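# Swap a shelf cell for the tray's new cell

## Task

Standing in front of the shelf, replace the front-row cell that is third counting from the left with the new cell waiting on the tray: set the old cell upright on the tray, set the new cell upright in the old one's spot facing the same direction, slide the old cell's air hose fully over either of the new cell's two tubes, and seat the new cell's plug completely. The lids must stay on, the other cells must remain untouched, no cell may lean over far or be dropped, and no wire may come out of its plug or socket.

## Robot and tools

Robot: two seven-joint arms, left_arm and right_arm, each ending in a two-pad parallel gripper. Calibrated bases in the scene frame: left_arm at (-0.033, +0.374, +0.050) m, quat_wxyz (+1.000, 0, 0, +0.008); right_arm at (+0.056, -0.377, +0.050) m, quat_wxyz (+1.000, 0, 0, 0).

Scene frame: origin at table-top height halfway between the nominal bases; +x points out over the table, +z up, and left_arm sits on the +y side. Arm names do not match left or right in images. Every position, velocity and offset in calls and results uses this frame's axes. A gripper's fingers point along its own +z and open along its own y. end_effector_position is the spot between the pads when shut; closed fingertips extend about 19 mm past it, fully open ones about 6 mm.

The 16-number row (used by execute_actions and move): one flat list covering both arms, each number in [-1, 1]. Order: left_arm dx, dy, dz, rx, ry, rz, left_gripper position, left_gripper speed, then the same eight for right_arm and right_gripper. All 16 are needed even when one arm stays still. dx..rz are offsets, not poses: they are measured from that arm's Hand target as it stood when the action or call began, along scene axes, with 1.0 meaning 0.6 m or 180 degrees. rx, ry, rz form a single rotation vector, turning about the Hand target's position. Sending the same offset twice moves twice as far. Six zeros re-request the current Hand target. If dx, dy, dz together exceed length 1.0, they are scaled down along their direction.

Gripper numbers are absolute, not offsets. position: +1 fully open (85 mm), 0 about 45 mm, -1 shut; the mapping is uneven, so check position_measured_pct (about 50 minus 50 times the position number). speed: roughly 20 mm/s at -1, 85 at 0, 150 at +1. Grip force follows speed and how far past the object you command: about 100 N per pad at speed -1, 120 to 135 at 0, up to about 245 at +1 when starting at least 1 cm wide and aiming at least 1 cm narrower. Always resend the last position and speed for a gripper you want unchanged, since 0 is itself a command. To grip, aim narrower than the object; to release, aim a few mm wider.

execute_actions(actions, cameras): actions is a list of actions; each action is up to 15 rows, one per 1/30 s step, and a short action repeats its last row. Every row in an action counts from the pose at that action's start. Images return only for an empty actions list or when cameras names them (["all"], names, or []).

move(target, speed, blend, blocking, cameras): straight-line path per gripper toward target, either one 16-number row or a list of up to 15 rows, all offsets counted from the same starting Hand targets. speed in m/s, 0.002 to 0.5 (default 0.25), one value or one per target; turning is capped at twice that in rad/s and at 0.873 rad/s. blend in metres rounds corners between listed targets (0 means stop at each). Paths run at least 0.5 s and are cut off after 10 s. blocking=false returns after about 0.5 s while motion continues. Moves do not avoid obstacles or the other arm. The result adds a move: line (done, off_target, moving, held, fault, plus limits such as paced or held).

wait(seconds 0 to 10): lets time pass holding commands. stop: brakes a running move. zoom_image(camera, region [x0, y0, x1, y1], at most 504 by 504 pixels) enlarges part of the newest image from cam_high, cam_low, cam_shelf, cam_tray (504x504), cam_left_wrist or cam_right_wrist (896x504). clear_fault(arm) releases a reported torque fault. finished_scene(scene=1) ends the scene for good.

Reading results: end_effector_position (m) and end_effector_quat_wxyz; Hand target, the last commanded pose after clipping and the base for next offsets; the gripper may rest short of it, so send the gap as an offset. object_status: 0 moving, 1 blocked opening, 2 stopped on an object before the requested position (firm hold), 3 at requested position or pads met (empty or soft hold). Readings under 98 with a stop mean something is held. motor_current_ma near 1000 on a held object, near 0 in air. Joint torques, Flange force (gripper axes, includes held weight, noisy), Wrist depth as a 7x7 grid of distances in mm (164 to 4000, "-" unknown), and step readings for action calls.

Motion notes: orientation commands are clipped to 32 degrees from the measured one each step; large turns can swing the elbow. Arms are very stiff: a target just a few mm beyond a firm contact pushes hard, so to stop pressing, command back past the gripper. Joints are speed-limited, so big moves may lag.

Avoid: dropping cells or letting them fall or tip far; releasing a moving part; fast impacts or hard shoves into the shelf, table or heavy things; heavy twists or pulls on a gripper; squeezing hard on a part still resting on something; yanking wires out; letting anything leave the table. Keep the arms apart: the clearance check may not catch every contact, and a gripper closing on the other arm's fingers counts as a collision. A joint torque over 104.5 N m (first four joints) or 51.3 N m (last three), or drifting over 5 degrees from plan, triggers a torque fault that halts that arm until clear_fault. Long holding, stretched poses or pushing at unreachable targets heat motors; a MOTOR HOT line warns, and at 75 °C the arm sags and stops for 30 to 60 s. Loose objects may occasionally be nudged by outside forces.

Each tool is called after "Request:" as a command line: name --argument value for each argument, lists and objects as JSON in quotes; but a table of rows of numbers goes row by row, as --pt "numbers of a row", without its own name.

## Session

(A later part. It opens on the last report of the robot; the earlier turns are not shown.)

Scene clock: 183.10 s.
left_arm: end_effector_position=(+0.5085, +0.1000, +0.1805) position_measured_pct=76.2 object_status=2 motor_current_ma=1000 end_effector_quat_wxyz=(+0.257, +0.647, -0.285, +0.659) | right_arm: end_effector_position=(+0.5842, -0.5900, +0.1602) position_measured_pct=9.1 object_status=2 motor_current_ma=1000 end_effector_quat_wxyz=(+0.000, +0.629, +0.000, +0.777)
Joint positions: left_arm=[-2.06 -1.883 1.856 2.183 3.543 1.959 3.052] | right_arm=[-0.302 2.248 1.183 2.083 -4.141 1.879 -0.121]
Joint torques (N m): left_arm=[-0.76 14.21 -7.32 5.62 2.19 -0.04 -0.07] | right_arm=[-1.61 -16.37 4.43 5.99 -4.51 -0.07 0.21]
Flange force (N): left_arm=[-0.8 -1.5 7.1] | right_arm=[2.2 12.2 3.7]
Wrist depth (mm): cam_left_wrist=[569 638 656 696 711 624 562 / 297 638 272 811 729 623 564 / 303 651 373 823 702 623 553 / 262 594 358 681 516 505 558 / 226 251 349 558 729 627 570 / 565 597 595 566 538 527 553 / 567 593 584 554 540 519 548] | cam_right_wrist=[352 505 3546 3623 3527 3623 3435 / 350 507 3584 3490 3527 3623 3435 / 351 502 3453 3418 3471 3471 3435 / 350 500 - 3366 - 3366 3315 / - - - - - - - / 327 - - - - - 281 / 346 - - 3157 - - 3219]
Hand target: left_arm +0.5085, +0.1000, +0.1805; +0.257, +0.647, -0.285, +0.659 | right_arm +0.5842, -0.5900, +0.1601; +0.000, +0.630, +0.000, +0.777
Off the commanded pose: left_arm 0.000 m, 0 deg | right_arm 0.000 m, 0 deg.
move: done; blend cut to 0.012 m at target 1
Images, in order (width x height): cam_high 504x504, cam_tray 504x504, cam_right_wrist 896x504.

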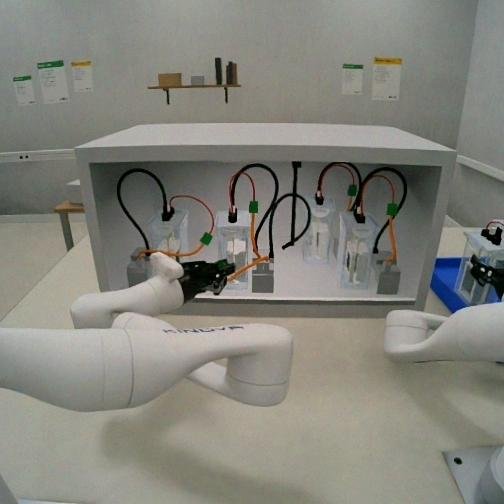

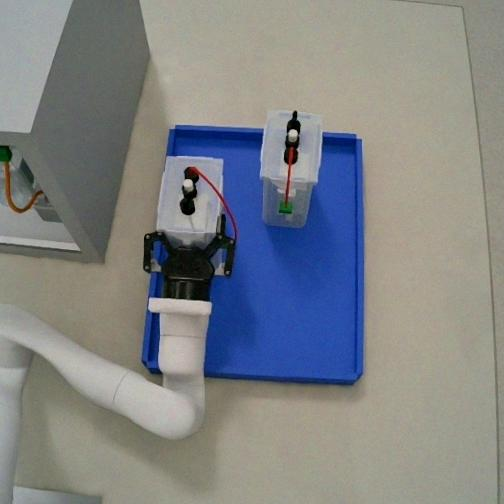

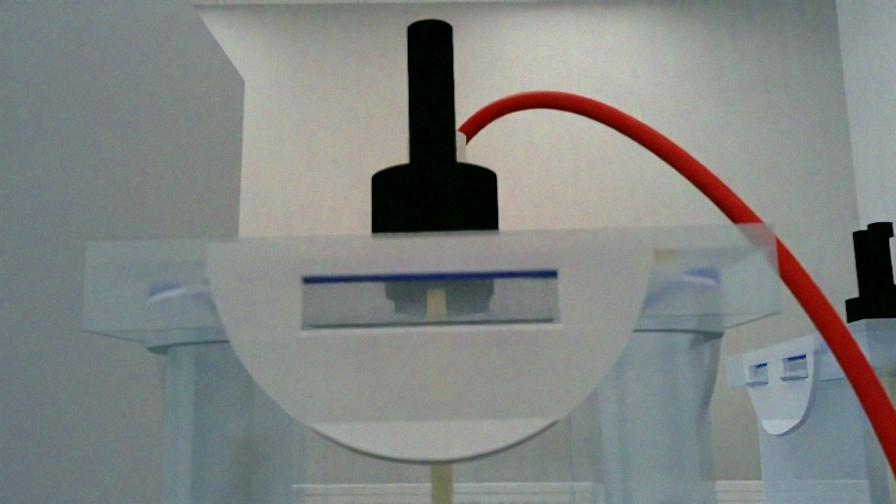

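Request:
move --target '[0,0,0,0,0,0,-0.75,-1,0,0,-0.005,0,0,0,0.8,-1]' --speed 0.03 --cameras '["cam_tray","cam_high"]'

Request:
zoom_image --camera "cam_high" --region '[390, 190, 504, 380]'

Request:
zoom_image --camera "cam_tray" --region '[110, 120, 340, 330]'

Scene clock: 184.10 s.
left_arm: end_effector_position=(+0.5085, +0.1000, +0.1805) position_measured_pct=76.2 object_status=2 motor_current_ma=1000 end_effector_quat_wxyz=(+0.257, +0.647, -0.285, +0.659) | right_arm: end_effector_position=(+0.5842, -0.5900, +0.1572) position_measured_pct=9.1 object_status=0 motor_current_ma=630 end_effector_quat_wxyz=(+0.000, +0.629, +0.000, +0.777)
Joint positions: left_arm=[-2.06 -1.883 1.856 2.183 3.543 1.959 3.052] | right_arm=[-0.304 2.251 1.177 2.077 -4.145 1.877 -0.115]
Joint torques (N m): left_arm=[-0.79 14.22 -7.33 5.65 2.18 -0.02 -0.09] | right_arm=[-2.62 -0.32 -4.57 0.11 4.74 2.18 1.11]
Flange force (N): left_arm=[-0.9 -1.5 7.2] | right_arm=[39.4 14.0 12.9]
Wrist depth (mm): cam_left_wrist=[573 635 658 696 708 626 562 / 298 638 272 804 729 622 563 / 303 647 372 818 701 619 557 / 262 596 361 684 514 501 560 / 226 251 350 560 725 623 570 / 569 593 595 568 536 528 556 / 564 594 583 558 539 518 546] | cam_right_wrist=[352 507 3623 3546 3623 3643 3471 / 351 504 3584 3508 3471 3508 3435 / 349 500 3490 3383 3471 3418 3546 / 349 499 - 3418 - 3400 3418 / - - - - - - - / 327 - - - - - 281 / 346 - - 3188 - - 3113]
Hand target: left_arm +0.5085, +0.1000, +0.1805; +0.257, +0.647, -0.285, +0.659 | right_arm +0.5842, -0.5900, +0.1571; +0.000, +0.630, +0.000, +0.777
Off the commanded pose: left_arm 0.000 m, 0 deg | right_arm 0.000 m, 0 deg.
joint sent to its limit (right arm) — joint 2 (shoulder), upper limit. The joint targets still meet the commanded pose.
move: done
Images, in order (width x height): cam_high 504x504, cam_tray 504x504.

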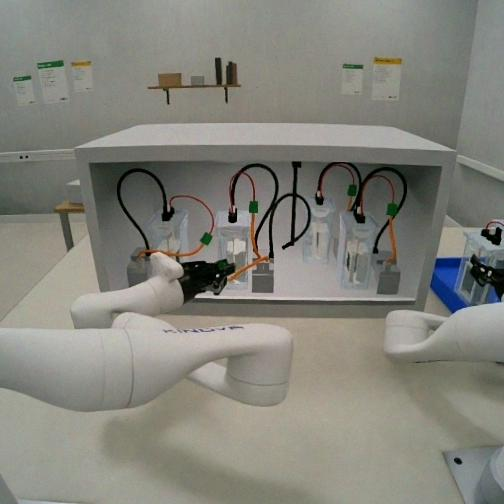

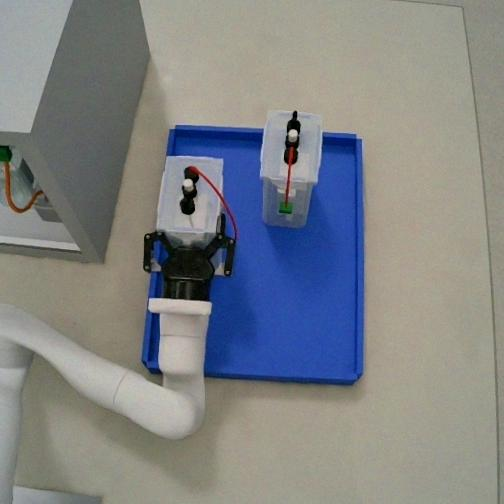

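Scaled by 2.653 from the camera's 504x504 image, which has a finer 720x720 frame.

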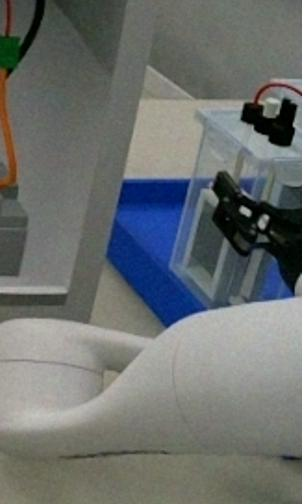

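Scaled by 2.191 from the camera's 504x504 image, which has a finer 720x720 frame.

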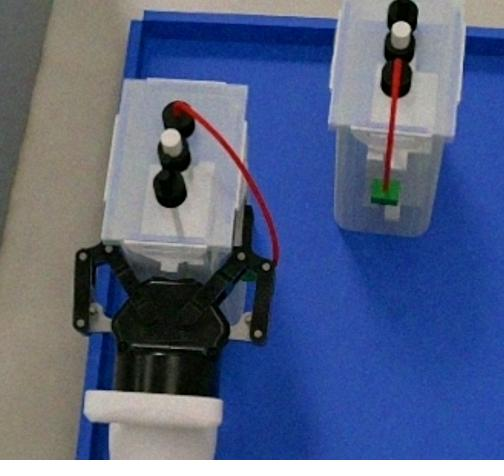

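Request:
zoom_image --camera "cam_high" --region '[434, 215, 504, 320]'

Scaled by 4.800 from the camera's 504x504 image, which has a finer 720x720 frame.

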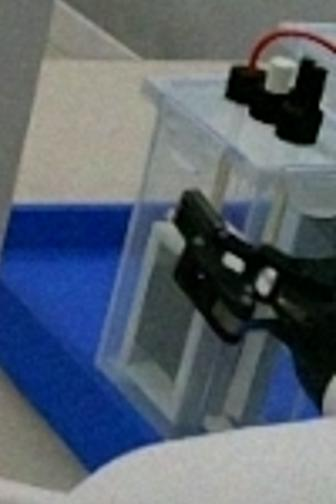

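Request:
move --target '[0,0,0,0,0,0,-0.75,-1,0,0,0.001,0,0,0,0.85,-1]' --speed 0.03 --cameras '["cam_tray","cam_high","cam_right_wrist"]'

Scene clock: 186.57 s.
left_arm: end_effector_position=(+0.5085, +0.1000, +0.1805) position_measured_pct=76.2 object_status=2 motor_current_ma=1000 end_effector_quat_wxyz=(+0.257, +0.647, -0.285, +0.659) | right_arm: end_effector_position=(+0.5842, -0.5900, +0.1577) position_measured_pct=7.4 object_status=3 motor_current_ma=10 end_effector_quat_wxyz=(+0.000, +0.629, +0.000, +0.777)
Joint positions: left_arm=[-2.06 -1.883 1.856 2.183 3.543 1.959 3.052] | right_arm=[-0.304 2.25 1.178 2.078 -4.144 1.878 -0.116]
Joint torques (N m): left_arm=[-0.76 14.22 -7.31 5.61 2.2 -0.04 -0.07] | right_arm=[-2.27 -15.41 4.25 5.67 -3.54 0.47 0.07]
Flange force (N): left_arm=[-0.8 -1.5 7.1] | right_arm=[3.0 13.1 3.6]
Wrist depth (mm): cam_left_wrist=[572 639 653 699 711 623 560 / 298 641 271 808 732 621 566 / 303 649 372 820 702 623 555 / 262 596 360 686 514 500 556 / 226 251 349 556 729 625 569 / 564 595 595 568 539 529 553 / 567 595 582 556 542 518 546] | cam_right_wrist=[354 506 3643 3565 3584 3704 3584 / 351 506 3490 3453 3471 3435 3508 / 351 503 3471 3366 3400 3418 3383 / 350 501 - 3435 - 3332 3383 / - - - - - - - / 328 - - - - - 283 / 347 - - 3234 - - 3113]
Hand target: left_arm +0.5085, +0.1000, +0.1805; +0.257, +0.647, -0.285, +0.659 | right_arm +0.5842, -0.5900, +0.1577; +0.000, +0.629, +0.000, +0.777
Off the commanded pose: left_arm 0.000 m, 0 deg | right_arm 0.000 m, 0 deg.
move: done
Images, in order (width x height): cam_high 504x504, cam_tray 504x504, cam_right_wrist 896x504.

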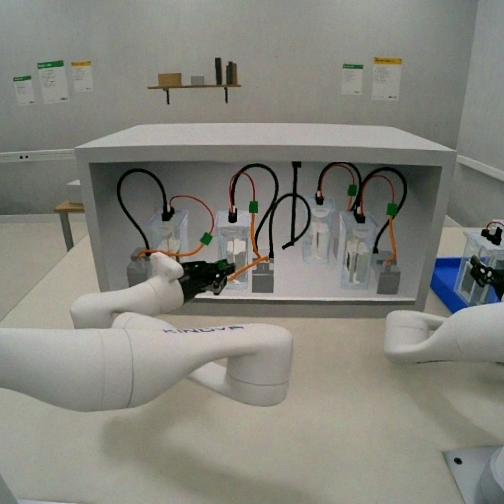

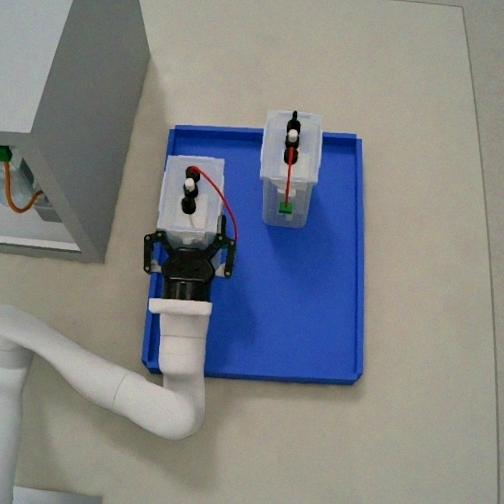

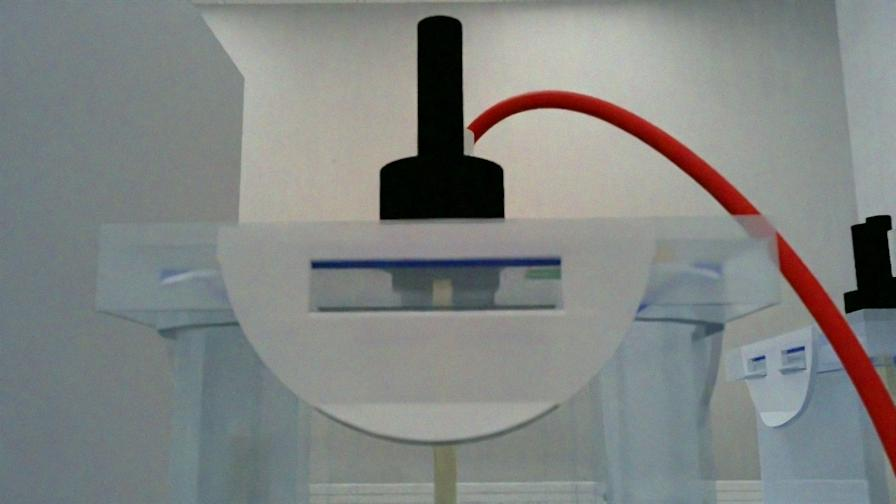

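Request:
move --pt "0 0 0 0 0 0 -0.75 -1 -0.04 0 0.0 0 0 0 1 0" --pt "0 0 0 0 0 0 -0.75 -1 -0.24 0 0.02 0 0 0 1 0" --pt "0 0 0 0 0 0 -0.75 -1 -0.2 -0.25 0.08 0 0.0667 0 1 0" --speed '[0.05,0.1,0.15]' --blend '[0,0.03,0]' --cameras '["cam_tray","cam_high","cam_right_wrist"]'

Scene clock: 190.53 s.
left_arm: end_effector_position=(+0.5085, +0.1000, +0.1805) position_measured_pct=76.2 object_status=2 motor_current_ma=1000 end_effector_quat_wxyz=(+0.257, +0.647, -0.285, +0.659) | right_arm: end_effector_position=(+0.4653, -0.7403, +0.2058) position_measured_pct=0.0 object_status=3 motor_current_ma=0 end_effector_quat_wxyz=(+0.074, +0.669, -0.073, +0.736)
Joint positions: left_arm=[-2.06 -1.883 1.856 2.183 3.543 1.959 3.052] | right_arm=[0.24 2.251 1.47 2.202 -4.073 2.098 -0.436]
Joint torques (N m): left_arm=[-0.77 14.21 -7.3 5.62 2.19 -0.05 -0.07] | right_arm=[-0.77 -15.32 2.35 4.47 -2.53 -1.24 0]
Flange force (N): left_arm=[-0.8 -1.5 7.1] | right_arm=[6.7 7.6 1.9]
Wrist depth (mm): cam_left_wrist=[571 639 658 695 712 624 560 / 298 636 272 809 730 621 563 / 304 649 372 825 703 625 558 / 262 598 359 680 515 503 554 / 226 251 349 557 725 628 567 / 566 595 597 569 539 525 553 / 566 591 585 556 540 521 547] | cam_right_wrist=[3203 3471 3453 3623 3746 3128 2420 / 3203 3418 3418 3663 3704 3055 2465 / 3172 3299 3383 3643 3623 3000 2456 / 3142 3332 3315 3490 3565 3014 2493 / 3157 3282 3383 3418 3684 3041 2447 / 3041 3282 420 3435 3490 3084 2376 / 2652 2570 302 312 3508 3070 2411]
Hand target: left_arm +0.5085, +0.1000, +0.1805; +0.257, +0.647, -0.285, +0.659 | right_arm +0.4642, -0.7400, +0.2057; +0.000, +0.707, +0.000, +0.707
Off the commanded pose: left_arm 0.000 m, 0 deg | right_arm 0.001 m, 13 deg.
joint sent to its limit (right arm) — joint 2 (shoulder), upper limit; joint 6 (wrist pitch), upper limit. The joint targets are off in orientation, not in position.
move: off_target (right_arm)
Images, in order (width x height): cam_high 504x504, cam_tray 504x504, cam_right_wrist 896x504.

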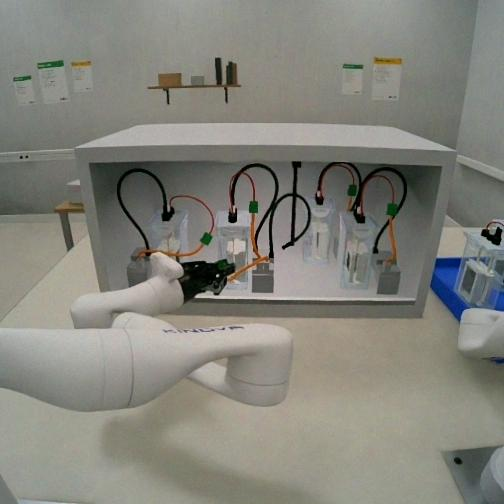

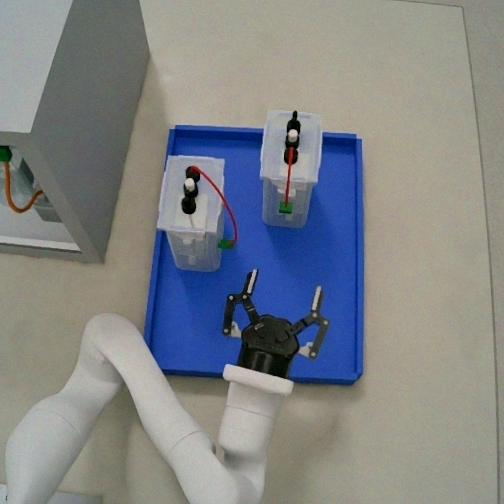

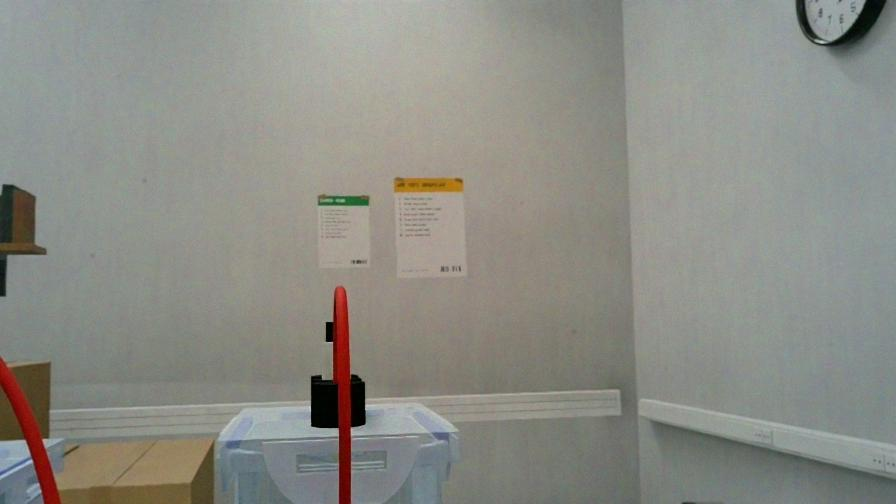

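Request:
move --target '[0,0,0,0,0,0,-0.75,-1,0.18,0.0,-0.08,0,0,0,1,0]' --speed 0.12 --cameras '["cam_tray","cam_high","cam_right_wrist"]'

Scene clock: 193.47 s.
left_arm: end_effector_position=(+0.5085, +0.1000, +0.1805) position_measured_pct=76.2 object_status=2 motor_current_ma=1000 end_effector_quat_wxyz=(+0.257, +0.647, -0.285, +0.659) | right_arm: end_effector_position=(+0.5722, -0.7400, +0.1577) position_measured_pct=0.0 object_status=3 motor_current_ma=0 end_effector_quat_wxyz=(+0.000, +0.707, +0.000, +0.707)
Joint positions: left_arm=[-2.06 -1.883 1.856 2.183 3.543 1.959 3.052] | right_arm=[0.218 2.243 1.648 1.871 -3.883 1.967 -0.264]
Joint torques (N m): left_arm=[-0.75 14.25 -7.31 5.6 2.22 -0.05 -0.07] | right_arm=[-0.74 -18.25 2.78 4.85 -2.81 -0.78 -0.01]
Flange force (N): left_arm=[-0.8 -1.6 7.0] | right_arm=[3.6 5.9 0.7]
Wrist depth (mm): cam_left_wrist=[570 641 655 696 708 627 563 / 298 634 272 807 732 620 564 / 303 646 373 819 702 621 557 / 261 594 360 681 513 501 555 / 226 251 350 554 725 625 570 / 567 594 595 566 535 528 553 / 566 590 586 556 539 520 547] | cam_right_wrist=[3366 3315 3332 3332 3282 3349 3366 / 3299 3332 3349 3349 3282 3266 3172 / 3332 3332 3266 3332 3332 3234 3315 / 2326 3366 207 231 3349 3282 3250 / - - 204 203 241 3383 3332 / - 2278 - 3282 3299 3366 3435 / 745 798 793 791 784 784 787]
Hand target: left_arm +0.5085, +0.1000, +0.1805; +0.257, +0.647, -0.285, +0.659 | right_arm +0.5722, -0.7400, +0.1577; +0.000, +0.707, +0.000, +0.707
Off the commanded pose: left_arm 0.000 m, 0 deg | right_arm 0.000 m, 0 deg.
move: done
Images, in order (width x height): cam_high 504x504, cam_tray 504x504, cam_right_wrist 896x504.

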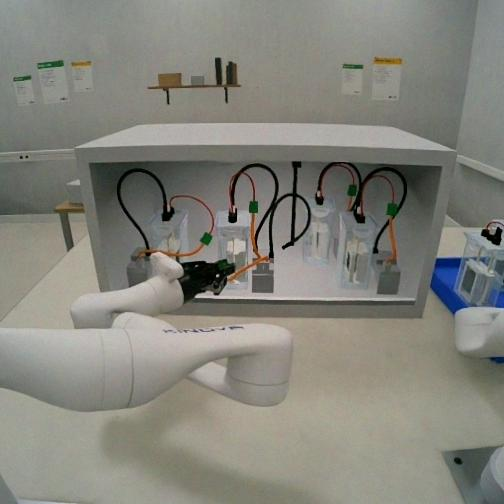

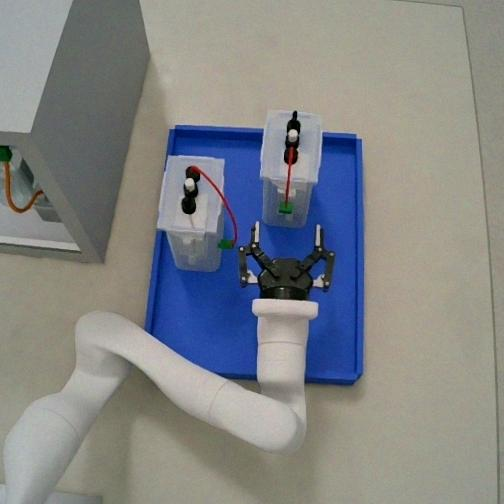

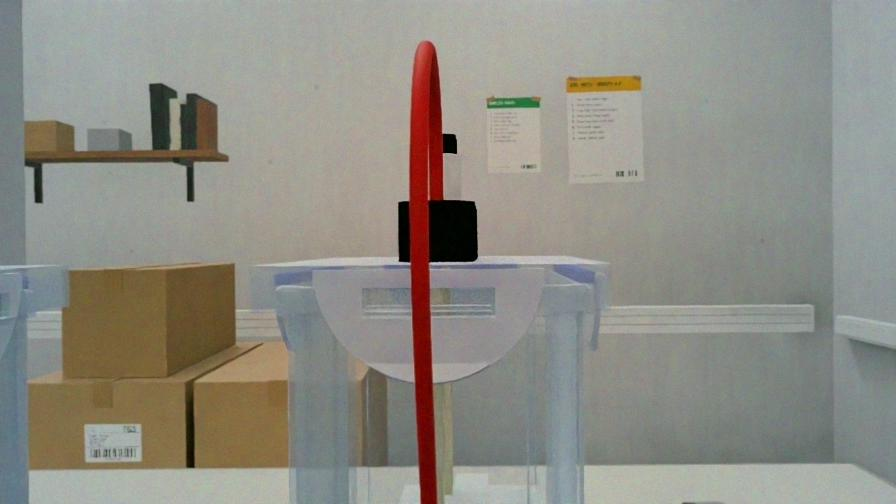

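Request:
move --target '[0,0,0,0,0,0,-0.75,-1,0.0,0.004,-0.08,0,0,0,1,0]' --speed 0.12 --cameras '["cam_right_wrist"]'

Scene clock: 194.87 s.
left_arm: end_effector_position=(+0.5085, +0.1000, +0.1805) position_measured_pct=76.2 object_status=2 motor_current_ma=1000 end_effector_quat_wxyz=(+0.257, +0.647, -0.285, +0.659) | right_arm: end_effector_position=(+0.5721, -0.7375, +0.1097) position_measured_pct=0.0 object_status=3 motor_current_ma=0 end_effector_quat_wxyz=(+0.000, +0.707, +0.000, +0.707)
Joint positions: left_arm=[-2.06 -1.883 1.856 2.183 3.543 1.959 3.052] | right_arm=[0.182 2.251 1.508 1.803 -3.859 1.969 -0.105]
Joint torques (N m): left_arm=[-0.78 14.25 -7.3 5.63 2.2 -0.03 -0.07] | right_arm=[-0.75 -17.87 3.04 5 -2.87 -0.3 -0.03]
Flange force (N): left_arm=[-0.9 -1.5 7.1] | right_arm=[2.8 7.4 0.7]
Wrist depth (mm): cam_left_wrist=[571 639 660 699 709 624 562 / 298 636 271 795 732 617 564 / 303 647 373 816 699 622 559 / 262 594 359 687 517 501 555 / 226 250 348 557 729 625 569 / 567 597 598 568 541 528 556 / 564 592 581 556 539 519 548] | cam_right_wrist=[3219 3400 3266 3250 3250 3266 3266 / 223 3332 206 203 203 3366 3332 / - 3332 - 202 309 3332 3366 / 2343 3266 3332 3234 3400 3366 3315 / 2318 2447 3250 3315 3266 3332 3299 / 2255 2210 2248 231 273 3234 3349 / 588 629 626 197 231 618 613]
Hand target: left_arm +0.5085, +0.1000, +0.1805; +0.257, +0.647, -0.285, +0.659 | right_arm +0.5722, -0.7376, +0.1097; +0.000, +0.707, +0.000, +0.707
Off the commanded pose: left_arm 0.000 m, 0 deg | right_arm 0.000 m, 0 deg.
joint sent to its limit (right arm) — joint 2 (shoulder), upper limit. The joint targets still meet the commanded pose.
move: done
Images, in order (width x height): cam_right_wrist 896x504.

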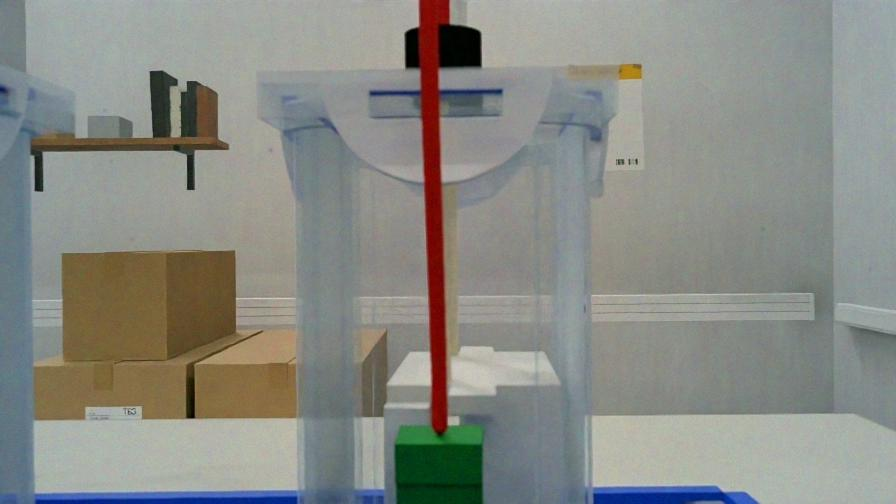

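Request:
move --pt "0 0 0 0 0 0 -0.75 -1 0.03 0.001 0.072 0 0 0 1 0" --pt "0 0 0 0 0 0 -0.75 -1 0.1 0.001 0.072 0 0 0 1 0" --speed '[0.12,0.05]' --cameras '["cam_right_wrist","cam_tray"]'

Scene clock: 197.30 s.
left_arm: end_effector_position=(+0.5085, +0.1000, +0.1805) position_measured_pct=76.2 object_status=2 motor_current_ma=1000 end_effector_quat_wxyz=(+0.257, +0.647, -0.285, +0.659) | right_arm: end_effector_position=(+0.6321, -0.7370, +0.1529) position_measured_pct=0.0 object_status=3 motor_current_ma=0 end_effector_quat_wxyz=(+0.000, +0.707, +0.000, +0.707)
Joint positions: left_arm=[-2.06 -1.883 1.856 2.183 3.543 1.959 3.052] | right_arm=[0.14 2.154 1.598 1.763 -3.75 1.854 -0.133]
Joint torques (N m): left_arm=[-0.73 14.24 -7.31 5.61 2.2 -0.02 -0.07] | right_arm=[-0.75 -19.66 3.65 4.53 -2.98 -0.39 0.02]
Flange force (N): left_arm=[-0.8 -1.6 7.1] | right_arm=[3.1 5.3 0.7]
Wrist depth (mm): cam_left_wrist=[572 643 656 694 709 620 562 / 298 638 271 802 726 619 563 / 303 652 373 819 706 625 554 / 262 595 359 682 515 501 558 / 226 251 349 556 728 627 571 / 564 595 596 568 538 527 555 / 566 593 582 558 540 519 548] | cam_right_wrist=[3282 3234 3250 3266 3315 3299 3299 / 3219 3349 3282 3266 3219 3219 3282 / 3266 3266 3315 3188 3234 3266 3219 / 3219 3157 - 3250 186 3188 3282 / - - - - - 3250 3084 / 2203 2195 - 3299 - - 3234 / 2181 2167 722 725 718 3219 3142]
Hand target: left_arm +0.5085, +0.1000, +0.1805; +0.257, +0.647, -0.285, +0.659 | right_arm +0.6322, -0.7370, +0.1529; +0.000, +0.707, +0.000, +0.707
Off the commanded pose: left_arm 0.000 m, 0 deg | right_arm 0.000 m, 0 deg.
move: done
Images, in order (width x height): cam_tray 504x504, cam_right_wrist 896x504.

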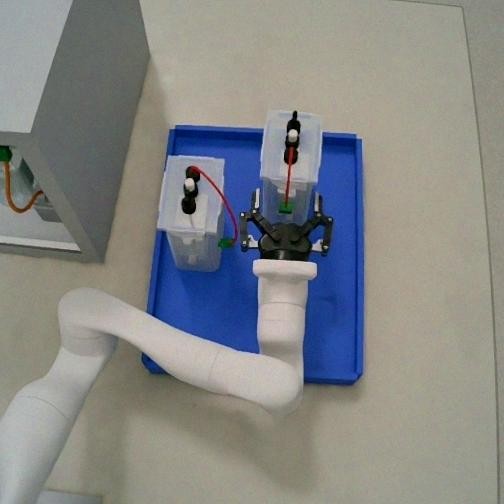

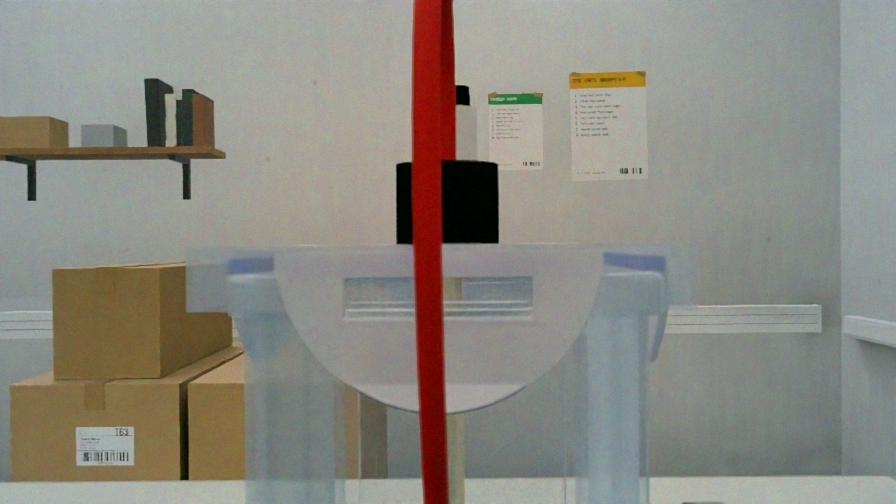

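Request:
move --target '[0,0,0,0,0,0,-0.75,-1,0.088,-0.001,0,0,0,0,1,0]' --speed 0.05 --cameras '["cam_right_wrist","cam_tray"]'

Scene clock: 199.03 s.
left_arm: end_effector_position=(+0.5085, +0.1000, +0.1805) position_measured_pct=76.2 object_status=2 motor_current_ma=1000 end_effector_quat_wxyz=(+0.257, +0.647, -0.285, +0.659) | right_arm: end_effector_position=(+0.6850, -0.7376, +0.1529) position_measured_pct=0.0 object_status=3 motor_current_ma=0 end_effector_quat_wxyz=(+0.000, +0.707, +0.000, +0.707)
Joint positions: left_arm=[-2.06 -1.883 1.856 2.183 3.543 1.959 3.052] | right_arm=[0.11 2.119 1.629 1.644 -3.699 1.711 -0.088]
Joint torques (N m): left_arm=[-0.76 14.22 -7.29 5.62 2.19 -0.03 -0.08] | right_arm=[-0.99 -21.14 4.04 4.27 -3 -0.33 0.02]
Flange force (N): left_arm=[-0.8 -1.6 7.1] | right_arm=[2.6 4.4 -0.3]
Wrist depth (mm): cam_left_wrist=[572 639 661 695 711 624 561 / 298 636 272 803 724 619 563 / 304 649 373 817 703 619 555 / 262 596 358 681 513 500 559 / 226 251 349 559 729 626 568 / 567 595 599 568 536 526 555 / 566 593 579 559 543 517 545] | cam_right_wrist=[3188 3172 3157 3219 3234 3234 3250 / 3188 3250 3250 3250 3203 3172 3172 / 3250 3203 - 3172 3188 3234 3234 / 3172 - - 3250 - - 3128 / - - - - - - - / - 2118 - - - 3203 3098 / - - - 3250 - - 3219]
Hand target: left_arm +0.5085, +0.1000, +0.1805; +0.257, +0.647, -0.285, +0.659 | right_arm +0.6850, -0.7376, +0.1529; +0.000, +0.707, +0.000, +0.707
Off the commanded pose: left_arm 0.000 m, 0 deg | right_arm 0.000 m, 0 deg.
move: done
Images, in order (width x height): cam_tray 504x504, cam_right_wrist 896x504.

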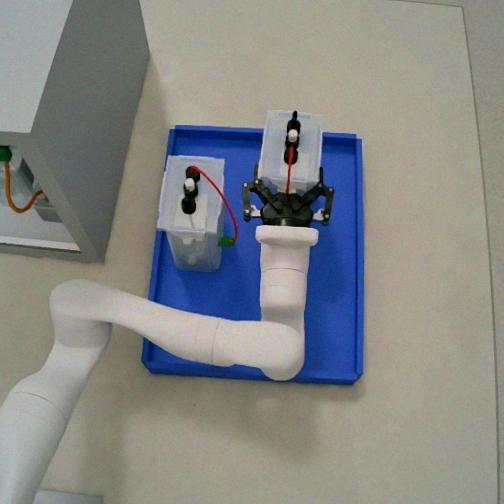

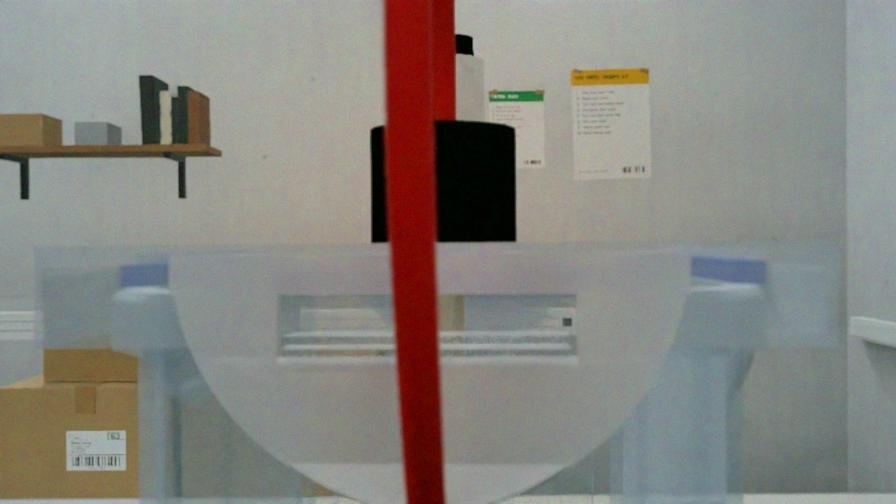

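Request:
move --target '[0,0,0,0,0,0,-0.75,-1,0,0.0,0,0,0,0,0.78,-1]'

Request:
wait --seconds 0.7

Scene clock: 200.30 s.
left_arm: end_effector_position=(+0.5085, +0.1000, +0.1805) position_measured_pct=76.2 object_status=2 motor_current_ma=1000 end_effector_quat_wxyz=(+0.257, +0.647, -0.285, +0.659) | right_arm: end_effector_position=(+0.6850, -0.7376, +0.1529) position_measured_pct=8.7 object_status=0 motor_current_ma=1000 end_effector_quat_wxyz=(+0.000, +0.707, +0.000, +0.707)
Joint positions: left_arm=[-2.06 -1.883 1.856 2.183 3.543 1.959 3.052] | right_arm=[0.11 2.119 1.629 1.644 -3.699 1.711 -0.088]
Joint torques (N m): left_arm=[-0.72 14.22 -7.32 5.61 2.19 -0.03 -0.07] | right_arm=[-4.35 -21.46 5.2 2.4 -2.94 0.47 0.13]
Flange force (N): left_arm=[-0.8 -1.6 7.1] | right_arm=[3.5 7.0 -5.0]
Wrist depth (mm): cam_left_wrist=[569 639 657 696 711 624 560 / 298 639 272 803 731 619 562 / 304 647 373 818 702 621 560 / 261 595 360 686 515 502 561 / 226 251 348 559 724 626 571 / 569 592 595 568 538 530 555 / 563 591 582 560 541 519 548] | cam_right_wrist=[3172 3172 3188 3157 3203 3203 3219 / 3234 3234 3219 3203 3234 3142 3172 / 3157 3219 - 3172 3188 3203 3157 / 3234 - - 3157 - - 3188 / - - - - - - - / - 2139 - - - 3172 - / - - - 3219 - - -]
Hand target: left_arm +0.5085, +0.1000, +0.1805; +0.257, +0.647, -0.285, +0.659 | right_arm +0.6850, -0.7376, +0.1529; +0.000, +0.707, +0.000, +0.707
Off the commanded pose: left_arm 0.000 m, 0 deg | right_arm 0.000 m, 0 deg.
move: done

Scene clock: 201.00 s.
left_arm: end_effector_position=(+0.5085, +0.1000, +0.1805) position_measured_pct=76.2 object_status=2 motor_current_ma=1000 end_effector_quat_wxyz=(+0.257, +0.647, -0.285, +0.659) | right_arm: end_effector_position=(+0.6850, -0.7376, +0.1529) position_measured_pct=8.7 object_status=2 motor_current_ma=1000 end_effector_quat_wxyz=(+0.000, +0.707, +0.000, +0.707)
Joint positions: left_arm=[-2.06 -1.883 1.856 2.183 3.543 1.959 3.052] | right_arm=[0.11 2.119 1.629 1.644 -3.699 1.711 -0.088]
Joint torques (N m): left_arm=[-0.74 14.21 -7.33 5.63 2.2 -0.04 -0.08] | right_arm=[-4.35 -21.49 5.21 2.38 -2.95 0.48 0.15]
Flange force (N): left_arm=[-0.8 -1.6 7.1] | right_arm=[3.5 6.9 -5.1]
Wrist depth (mm): cam_left_wrist=[569 636 655 695 708 626 561 / 298 638 272 802 730 619 563 / 304 653 373 824 705 625 556 / 262 595 361 681 517 502 558 / 226 251 348 553 725 627 569 / 569 594 596 570 539 527 554 / 566 595 585 557 539 520 548] | cam_right_wrist=[3203 3172 3128 3234 3157 3203 3282 / 3266 3128 3172 3203 3234 3157 3250 / 3172 3188 - 3282 3172 3203 3188 / 3172 - - 3250 - - 3172 / - - - - - - - / - 2098 - - - 3203 - / - - - 3128 - - -]
Hand target: left_arm +0.5085, +0.1000, +0.1805; +0.257, +0.647, -0.285, +0.659 | right_arm +0.6850, -0.7376, +0.1529; +0.000, +0.707, +0.000, +0.707
Tool commands: left_gripper/position=-0.75 left_gripper/speed=-1.0 right_gripper/position=+0.78 right_gripper/speed=-1.0
Off the commanded pose: left_arm 0.000 m, 0 deg | right_arm 0.000 m, 0 deg.
wait: 0.70 s; at rest by 0.17 s

Request:
move --pt "0 0 0 0 0 0 -0.75 -1 0 0.0 0.02 0 0 0 0.78 -1" --pt "0 0 0 0 0 0 -0.75 -1 -0.03 0.0 0.25 0 0 0 0.78 -1" --speed '[0.04,0.1]' --blend '[0.01,0]' --cameras '["cam_high","cam_tray","cam_right_wrist"]'

Scene clock: 205.30 s.
left_arm: end_effector_position=(+0.5085, +0.1000, +0.1805) position_measured_pct=76.2 object_status=2 motor_current_ma=1000 end_effector_quat_wxyz=(+0.257, +0.647, -0.285, +0.659) | right_arm: end_effector_position=(+0.6670, -0.7376, +0.3028) position_measured_pct=8.7 object_status=2 motor_current_ma=1000 end_effector_quat_wxyz=(+0.000, +0.707, +0.000, +0.707)
Joint positions: left_arm=[-2.06 -1.883 1.856 2.183 3.543 1.959 3.052] | right_arm=[0.168 1.898 1.811 1.807 -3.514 1.878 -0.313]
Joint torques (N m): left_arm=[-0.77 14.23 -7.32 5.63 2.17 -0.02 -0.08] | right_arm=[-0.73 -33.71 8.13 5.36 -7.84 -2.67 0.07]
Flange force (N): left_arm=[-0.9 -1.5 7.1] | right_arm=[-14.6 2.2 0.6]
Wrist depth (mm): cam_left_wrist=[571 636 659 694 711 624 562 / 297 638 271 807 729 620 565 / 304 646 374 817 707 623 557 / 261 597 361 687 513 505 559 / 226 251 348 557 727 625 569 / 565 595 598 567 538 527 554 / 563 594 584 558 541 519 546] | cam_right_wrist=[3188 3188 3157 3250 3188 3203 3188 / 3266 3188 3266 3157 3250 3203 3315 / 3157 3188 - 3299 3188 3188 3203 / 3219 - - 3203 - - 3234 / - - - - - - - / - 2368 - - - 3172 - / - - - 3203 - - -]
Hand target: left_arm +0.5085, +0.1000, +0.1805; +0.257, +0.647, -0.285, +0.659 | right_arm +0.6670, -0.7376, +0.3029; +0.000, +0.707, +0.000, +0.707
Off the commanded pose: left_arm 0.000 m, 0 deg | right_arm 0.000 m, 0 deg.
move: done; blend cut to 0.006 m at target 1
Images, in order (width x height): cam_high 504x504, cam_tray 504x504, cam_right_wrist 896x504.

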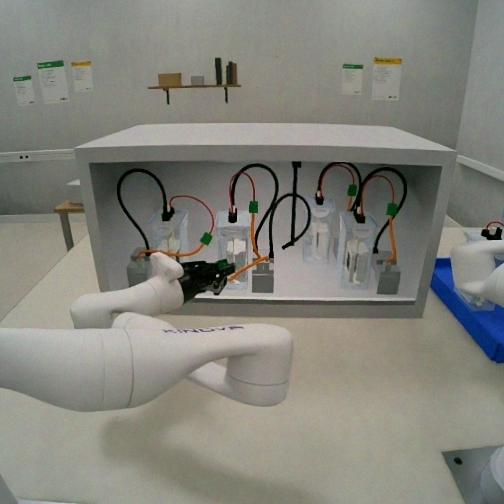

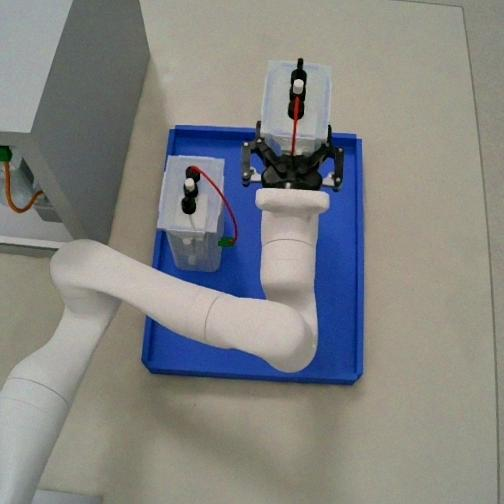

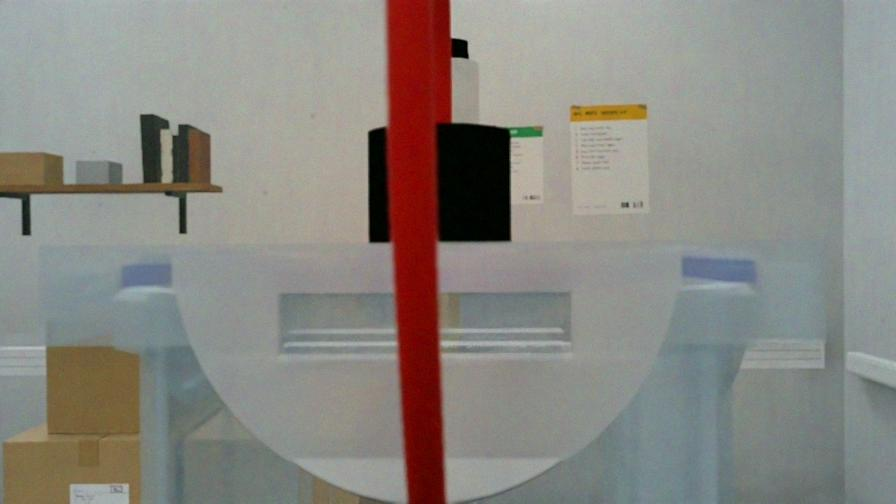

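Request:
move --target '[0,0,0,0,0,0,-0.75,-1,-0.14,0.0,0.26,0,0,0,0.78,-1]' --speed 0.1 --cameras '["cam_high","cam_tray"]'

Scene clock: 207.77 s.
left_arm: end_effector_position=(+0.5085, +0.1000, +0.1805) position_measured_pct=76.2 object_status=2 motor_current_ma=1000 end_effector_quat_wxyz=(+0.257, +0.647, -0.285, +0.659) | right_arm: end_effector_position=(+0.5830, -0.7376, +0.4589) position_measured_pct=8.7 object_status=2 motor_current_ma=1000 end_effector_quat_wxyz=(+0.000, +0.707, +0.000, +0.707)
Joint positions: left_arm=[-2.06 -1.883 1.856 2.183 3.543 1.959 3.052] | right_arm=[0.433 1.775 2.236 1.915 -3.627 2.098 -0.829]
Joint torques (N m): left_arm=[-0.75 14.23 -7.32 5.6 2.2 -0.04 -0.06] | right_arm=[-0.66 -32.51 3.21 3.93 -5.06 -6.31 0.04]
Flange force (N): left_arm=[-0.8 -1.5 7.0] | right_arm=[-14.8 -0.9 2.0]
Wrist depth (mm): cam_left_wrist=[572 641 658 698 709 626 560 / 298 639 272 807 729 617 561 / 304 651 374 820 704 622 559 / 262 596 359 681 514 505 560 / 226 251 350 557 724 626 567 / 566 595 596 567 537 526 556 / 567 593 579 555 540 522 549] | cam_right_wrist=[3315 3234 3234 3315 3282 3266 3266 / 3299 3349 3234 3299 3250 3332 3435 / 3349 3266 - 3315 3219 3282 3299 / 3332 - - 3299 - - 3282 / - - - - - - - / - 2560 - - - 3315 - / - - - 3366 - - -]
Hand target: left_arm +0.5085, +0.1000, +0.1805; +0.257, +0.647, -0.285, +0.659 | right_arm +0.5830, -0.7376, +0.4589; +0.000, +0.707, +0.000, +0.707
Off the commanded pose: left_arm 0.000 m, 0 deg | right_arm 0.000 m, 0 deg.
joint sent to its limit (right arm) — joint 6 (wrist pitch), upper limit. The joint targets still meet the commanded pose.
move: done
Images, in order (width x height): cam_high 504x504, cam_tray 504x504.

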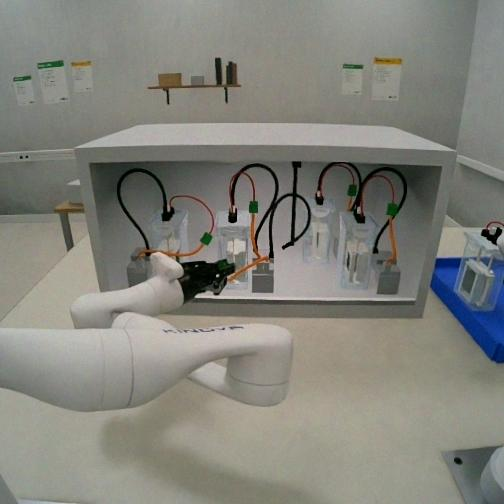

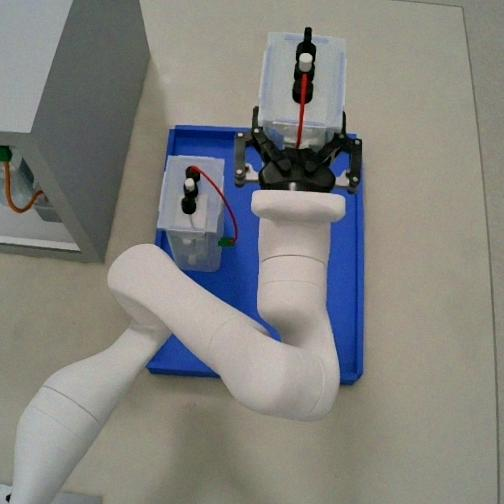

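Request:
move --target '[0,0,0,0,0,0,-0.75,-1,-0.13,0.17,0.03,0,0,0.1667,0.78,-1]' --speed 0.1 --cameras '["cam_high","cam_tray"]'

Scene clock: 212.57 s.
left_arm: end_effector_position=(+0.5085, +0.1000, +0.1805) position_measured_pct=76.2 object_status=2 motor_current_ma=1000 end_effector_quat_wxyz=(+0.257, +0.647, -0.285, +0.659) | right_arm: end_effector_position=(+0.5050, -0.6356, +0.4769) position_measured_pct=8.7 object_status=2 motor_current_ma=1000 end_effector_quat_wxyz=(-0.183, +0.683, +0.183, +0.683)
Joint positions: left_arm=[-2.06 -1.883 1.856 2.183 3.543 1.959 3.052] | right_arm=[0.778 1.882 2.562 1.783 -4.535 2.098 -1.347]
Joint torques (N m): left_arm=[-0.72 14.22 -7.3 5.62 2.17 -0.02 -0.1] | right_arm=[-0.74 -30.24 -4.26 2.29 -1.91 -8.34 0.08]
Flange force (N): left_arm=[-0.8 -1.7 7.1] | right_arm=[-17.7 1.0 2.6]
Wrist depth (mm): cam_left_wrist=[572 638 656 697 708 621 564 / 298 639 271 801 733 620 561 / 304 650 373 822 701 624 556 / 261 596 360 682 515 503 557 / 226 251 348 556 733 624 570 / 564 594 597 567 538 528 555 / 565 593 583 558 541 518 548] | cam_right_wrist=[- - - 3923 3565 3315 3084 / - - - 3900 3565 3332 3070 / - - - 3900 3704 3332 3098 / - - - 3811 - - 3113 / - - - - - - - / - 510 - - - 2921 - / 337 - - - - - -]
Hand target: left_arm +0.5085, +0.1000, +0.1805; +0.257, +0.647, -0.285, +0.659 | right_arm +0.5049, -0.6356, +0.4769; -0.183, +0.683, +0.183, +0.683
Off the commanded pose: left_arm 0.000 m, 0 deg | right_arm 0.000 m, 0 deg.
joint sent to its limit (right arm) — joint 6 (wrist pitch), upper limit. The joint targets still meet the commanded pose.
move: done
Images, in order (width x height): cam_high 504x504, cam_tray 504x504.

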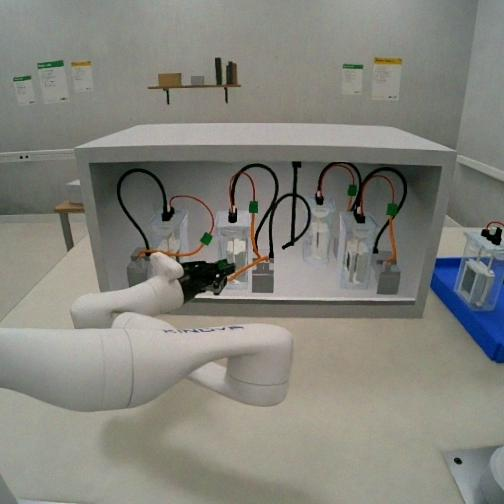

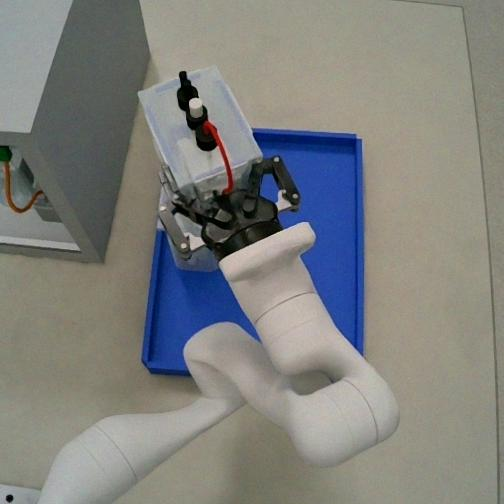

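Request:
move --target '[0,0,0,0,0,0,-0.75,-1,-0.075,0.1,-0.02,0,0,0.12,0.78,-1]' --speed 0.08 --cameras '["cam_high","cam_tray"]'

Scene clock: 215.50 s.
left_arm: end_effector_position=(+0.5085, +0.1000, +0.1805) position_measured_pct=76.2 object_status=2 motor_current_ma=1000 end_effector_quat_wxyz=(+0.257, +0.647, -0.285, +0.659) | right_arm: end_effector_position=(+0.4599, -0.5756, +0.4649) position_measured_pct=8.7 object_status=2 motor_current_ma=1000 end_effector_quat_wxyz=(-0.307, +0.637, +0.308, +0.637)
Joint positions: left_arm=[-2.06 -1.883 1.856 2.183 3.543 1.959 3.052] | right_arm=[0.816 1.917 2.644 1.654 -4.92 2.098 -1.398]
Joint torques (N m): left_arm=[-0.74 14.23 -7.3 5.62 2.19 -0.03 -0.04] | right_arm=[-0.77 -28.91 -5.33 1.24 -1.59 -8.44 0.05]
Flange force (N): left_arm=[-0.9 -1.6 7.1] | right_arm=[-18.5 0.8 1.8]
Wrist depth (mm): cam_left_wrist=[570 638 660 695 705 624 561 / 298 637 271 805 734 620 563 / 304 646 375 828 704 621 558 / 261 592 360 685 517 500 559 / 226 251 349 557 730 627 569 / 567 595 595 567 537 527 554 / 566 593 580 555 542 517 546] | cam_right_wrist=[- - - - - - 3453 / 3855 - - - - - 3471 / - - - - - - 3508 / 3789 - - - - - 3400 / - - - - - - - / - 504 - - - 473 - / - - - - - - 544]
Hand target: left_arm +0.5085, +0.1000, +0.1805; +0.257, +0.647, -0.285, +0.659 | right_arm +0.4599, -0.5756, +0.4649; -0.307, +0.637, +0.308, +0.637
Off the commanded pose: left_arm 0.000 m, 0 deg | right_arm 0.000 m, 0 deg.
joint sent to its limit (right arm) — joint 6 (wrist pitch), upper limit. The joint targets still meet the commanded pose.
move: done
Images, in order (width x height): cam_high 504x504, cam_tray 504x504.

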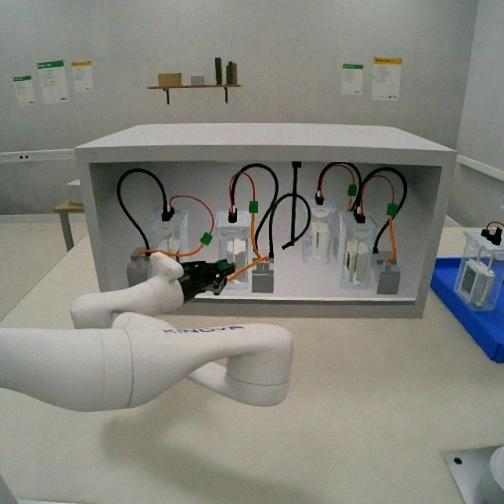

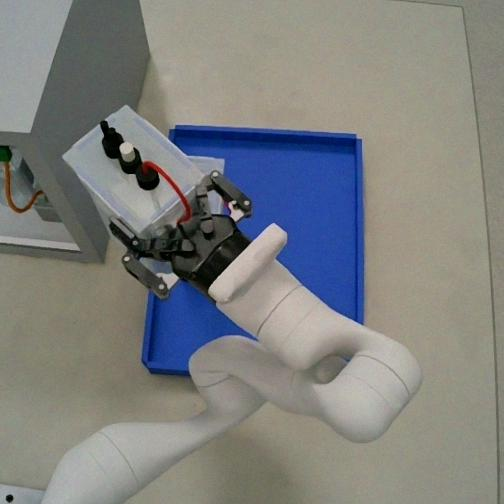

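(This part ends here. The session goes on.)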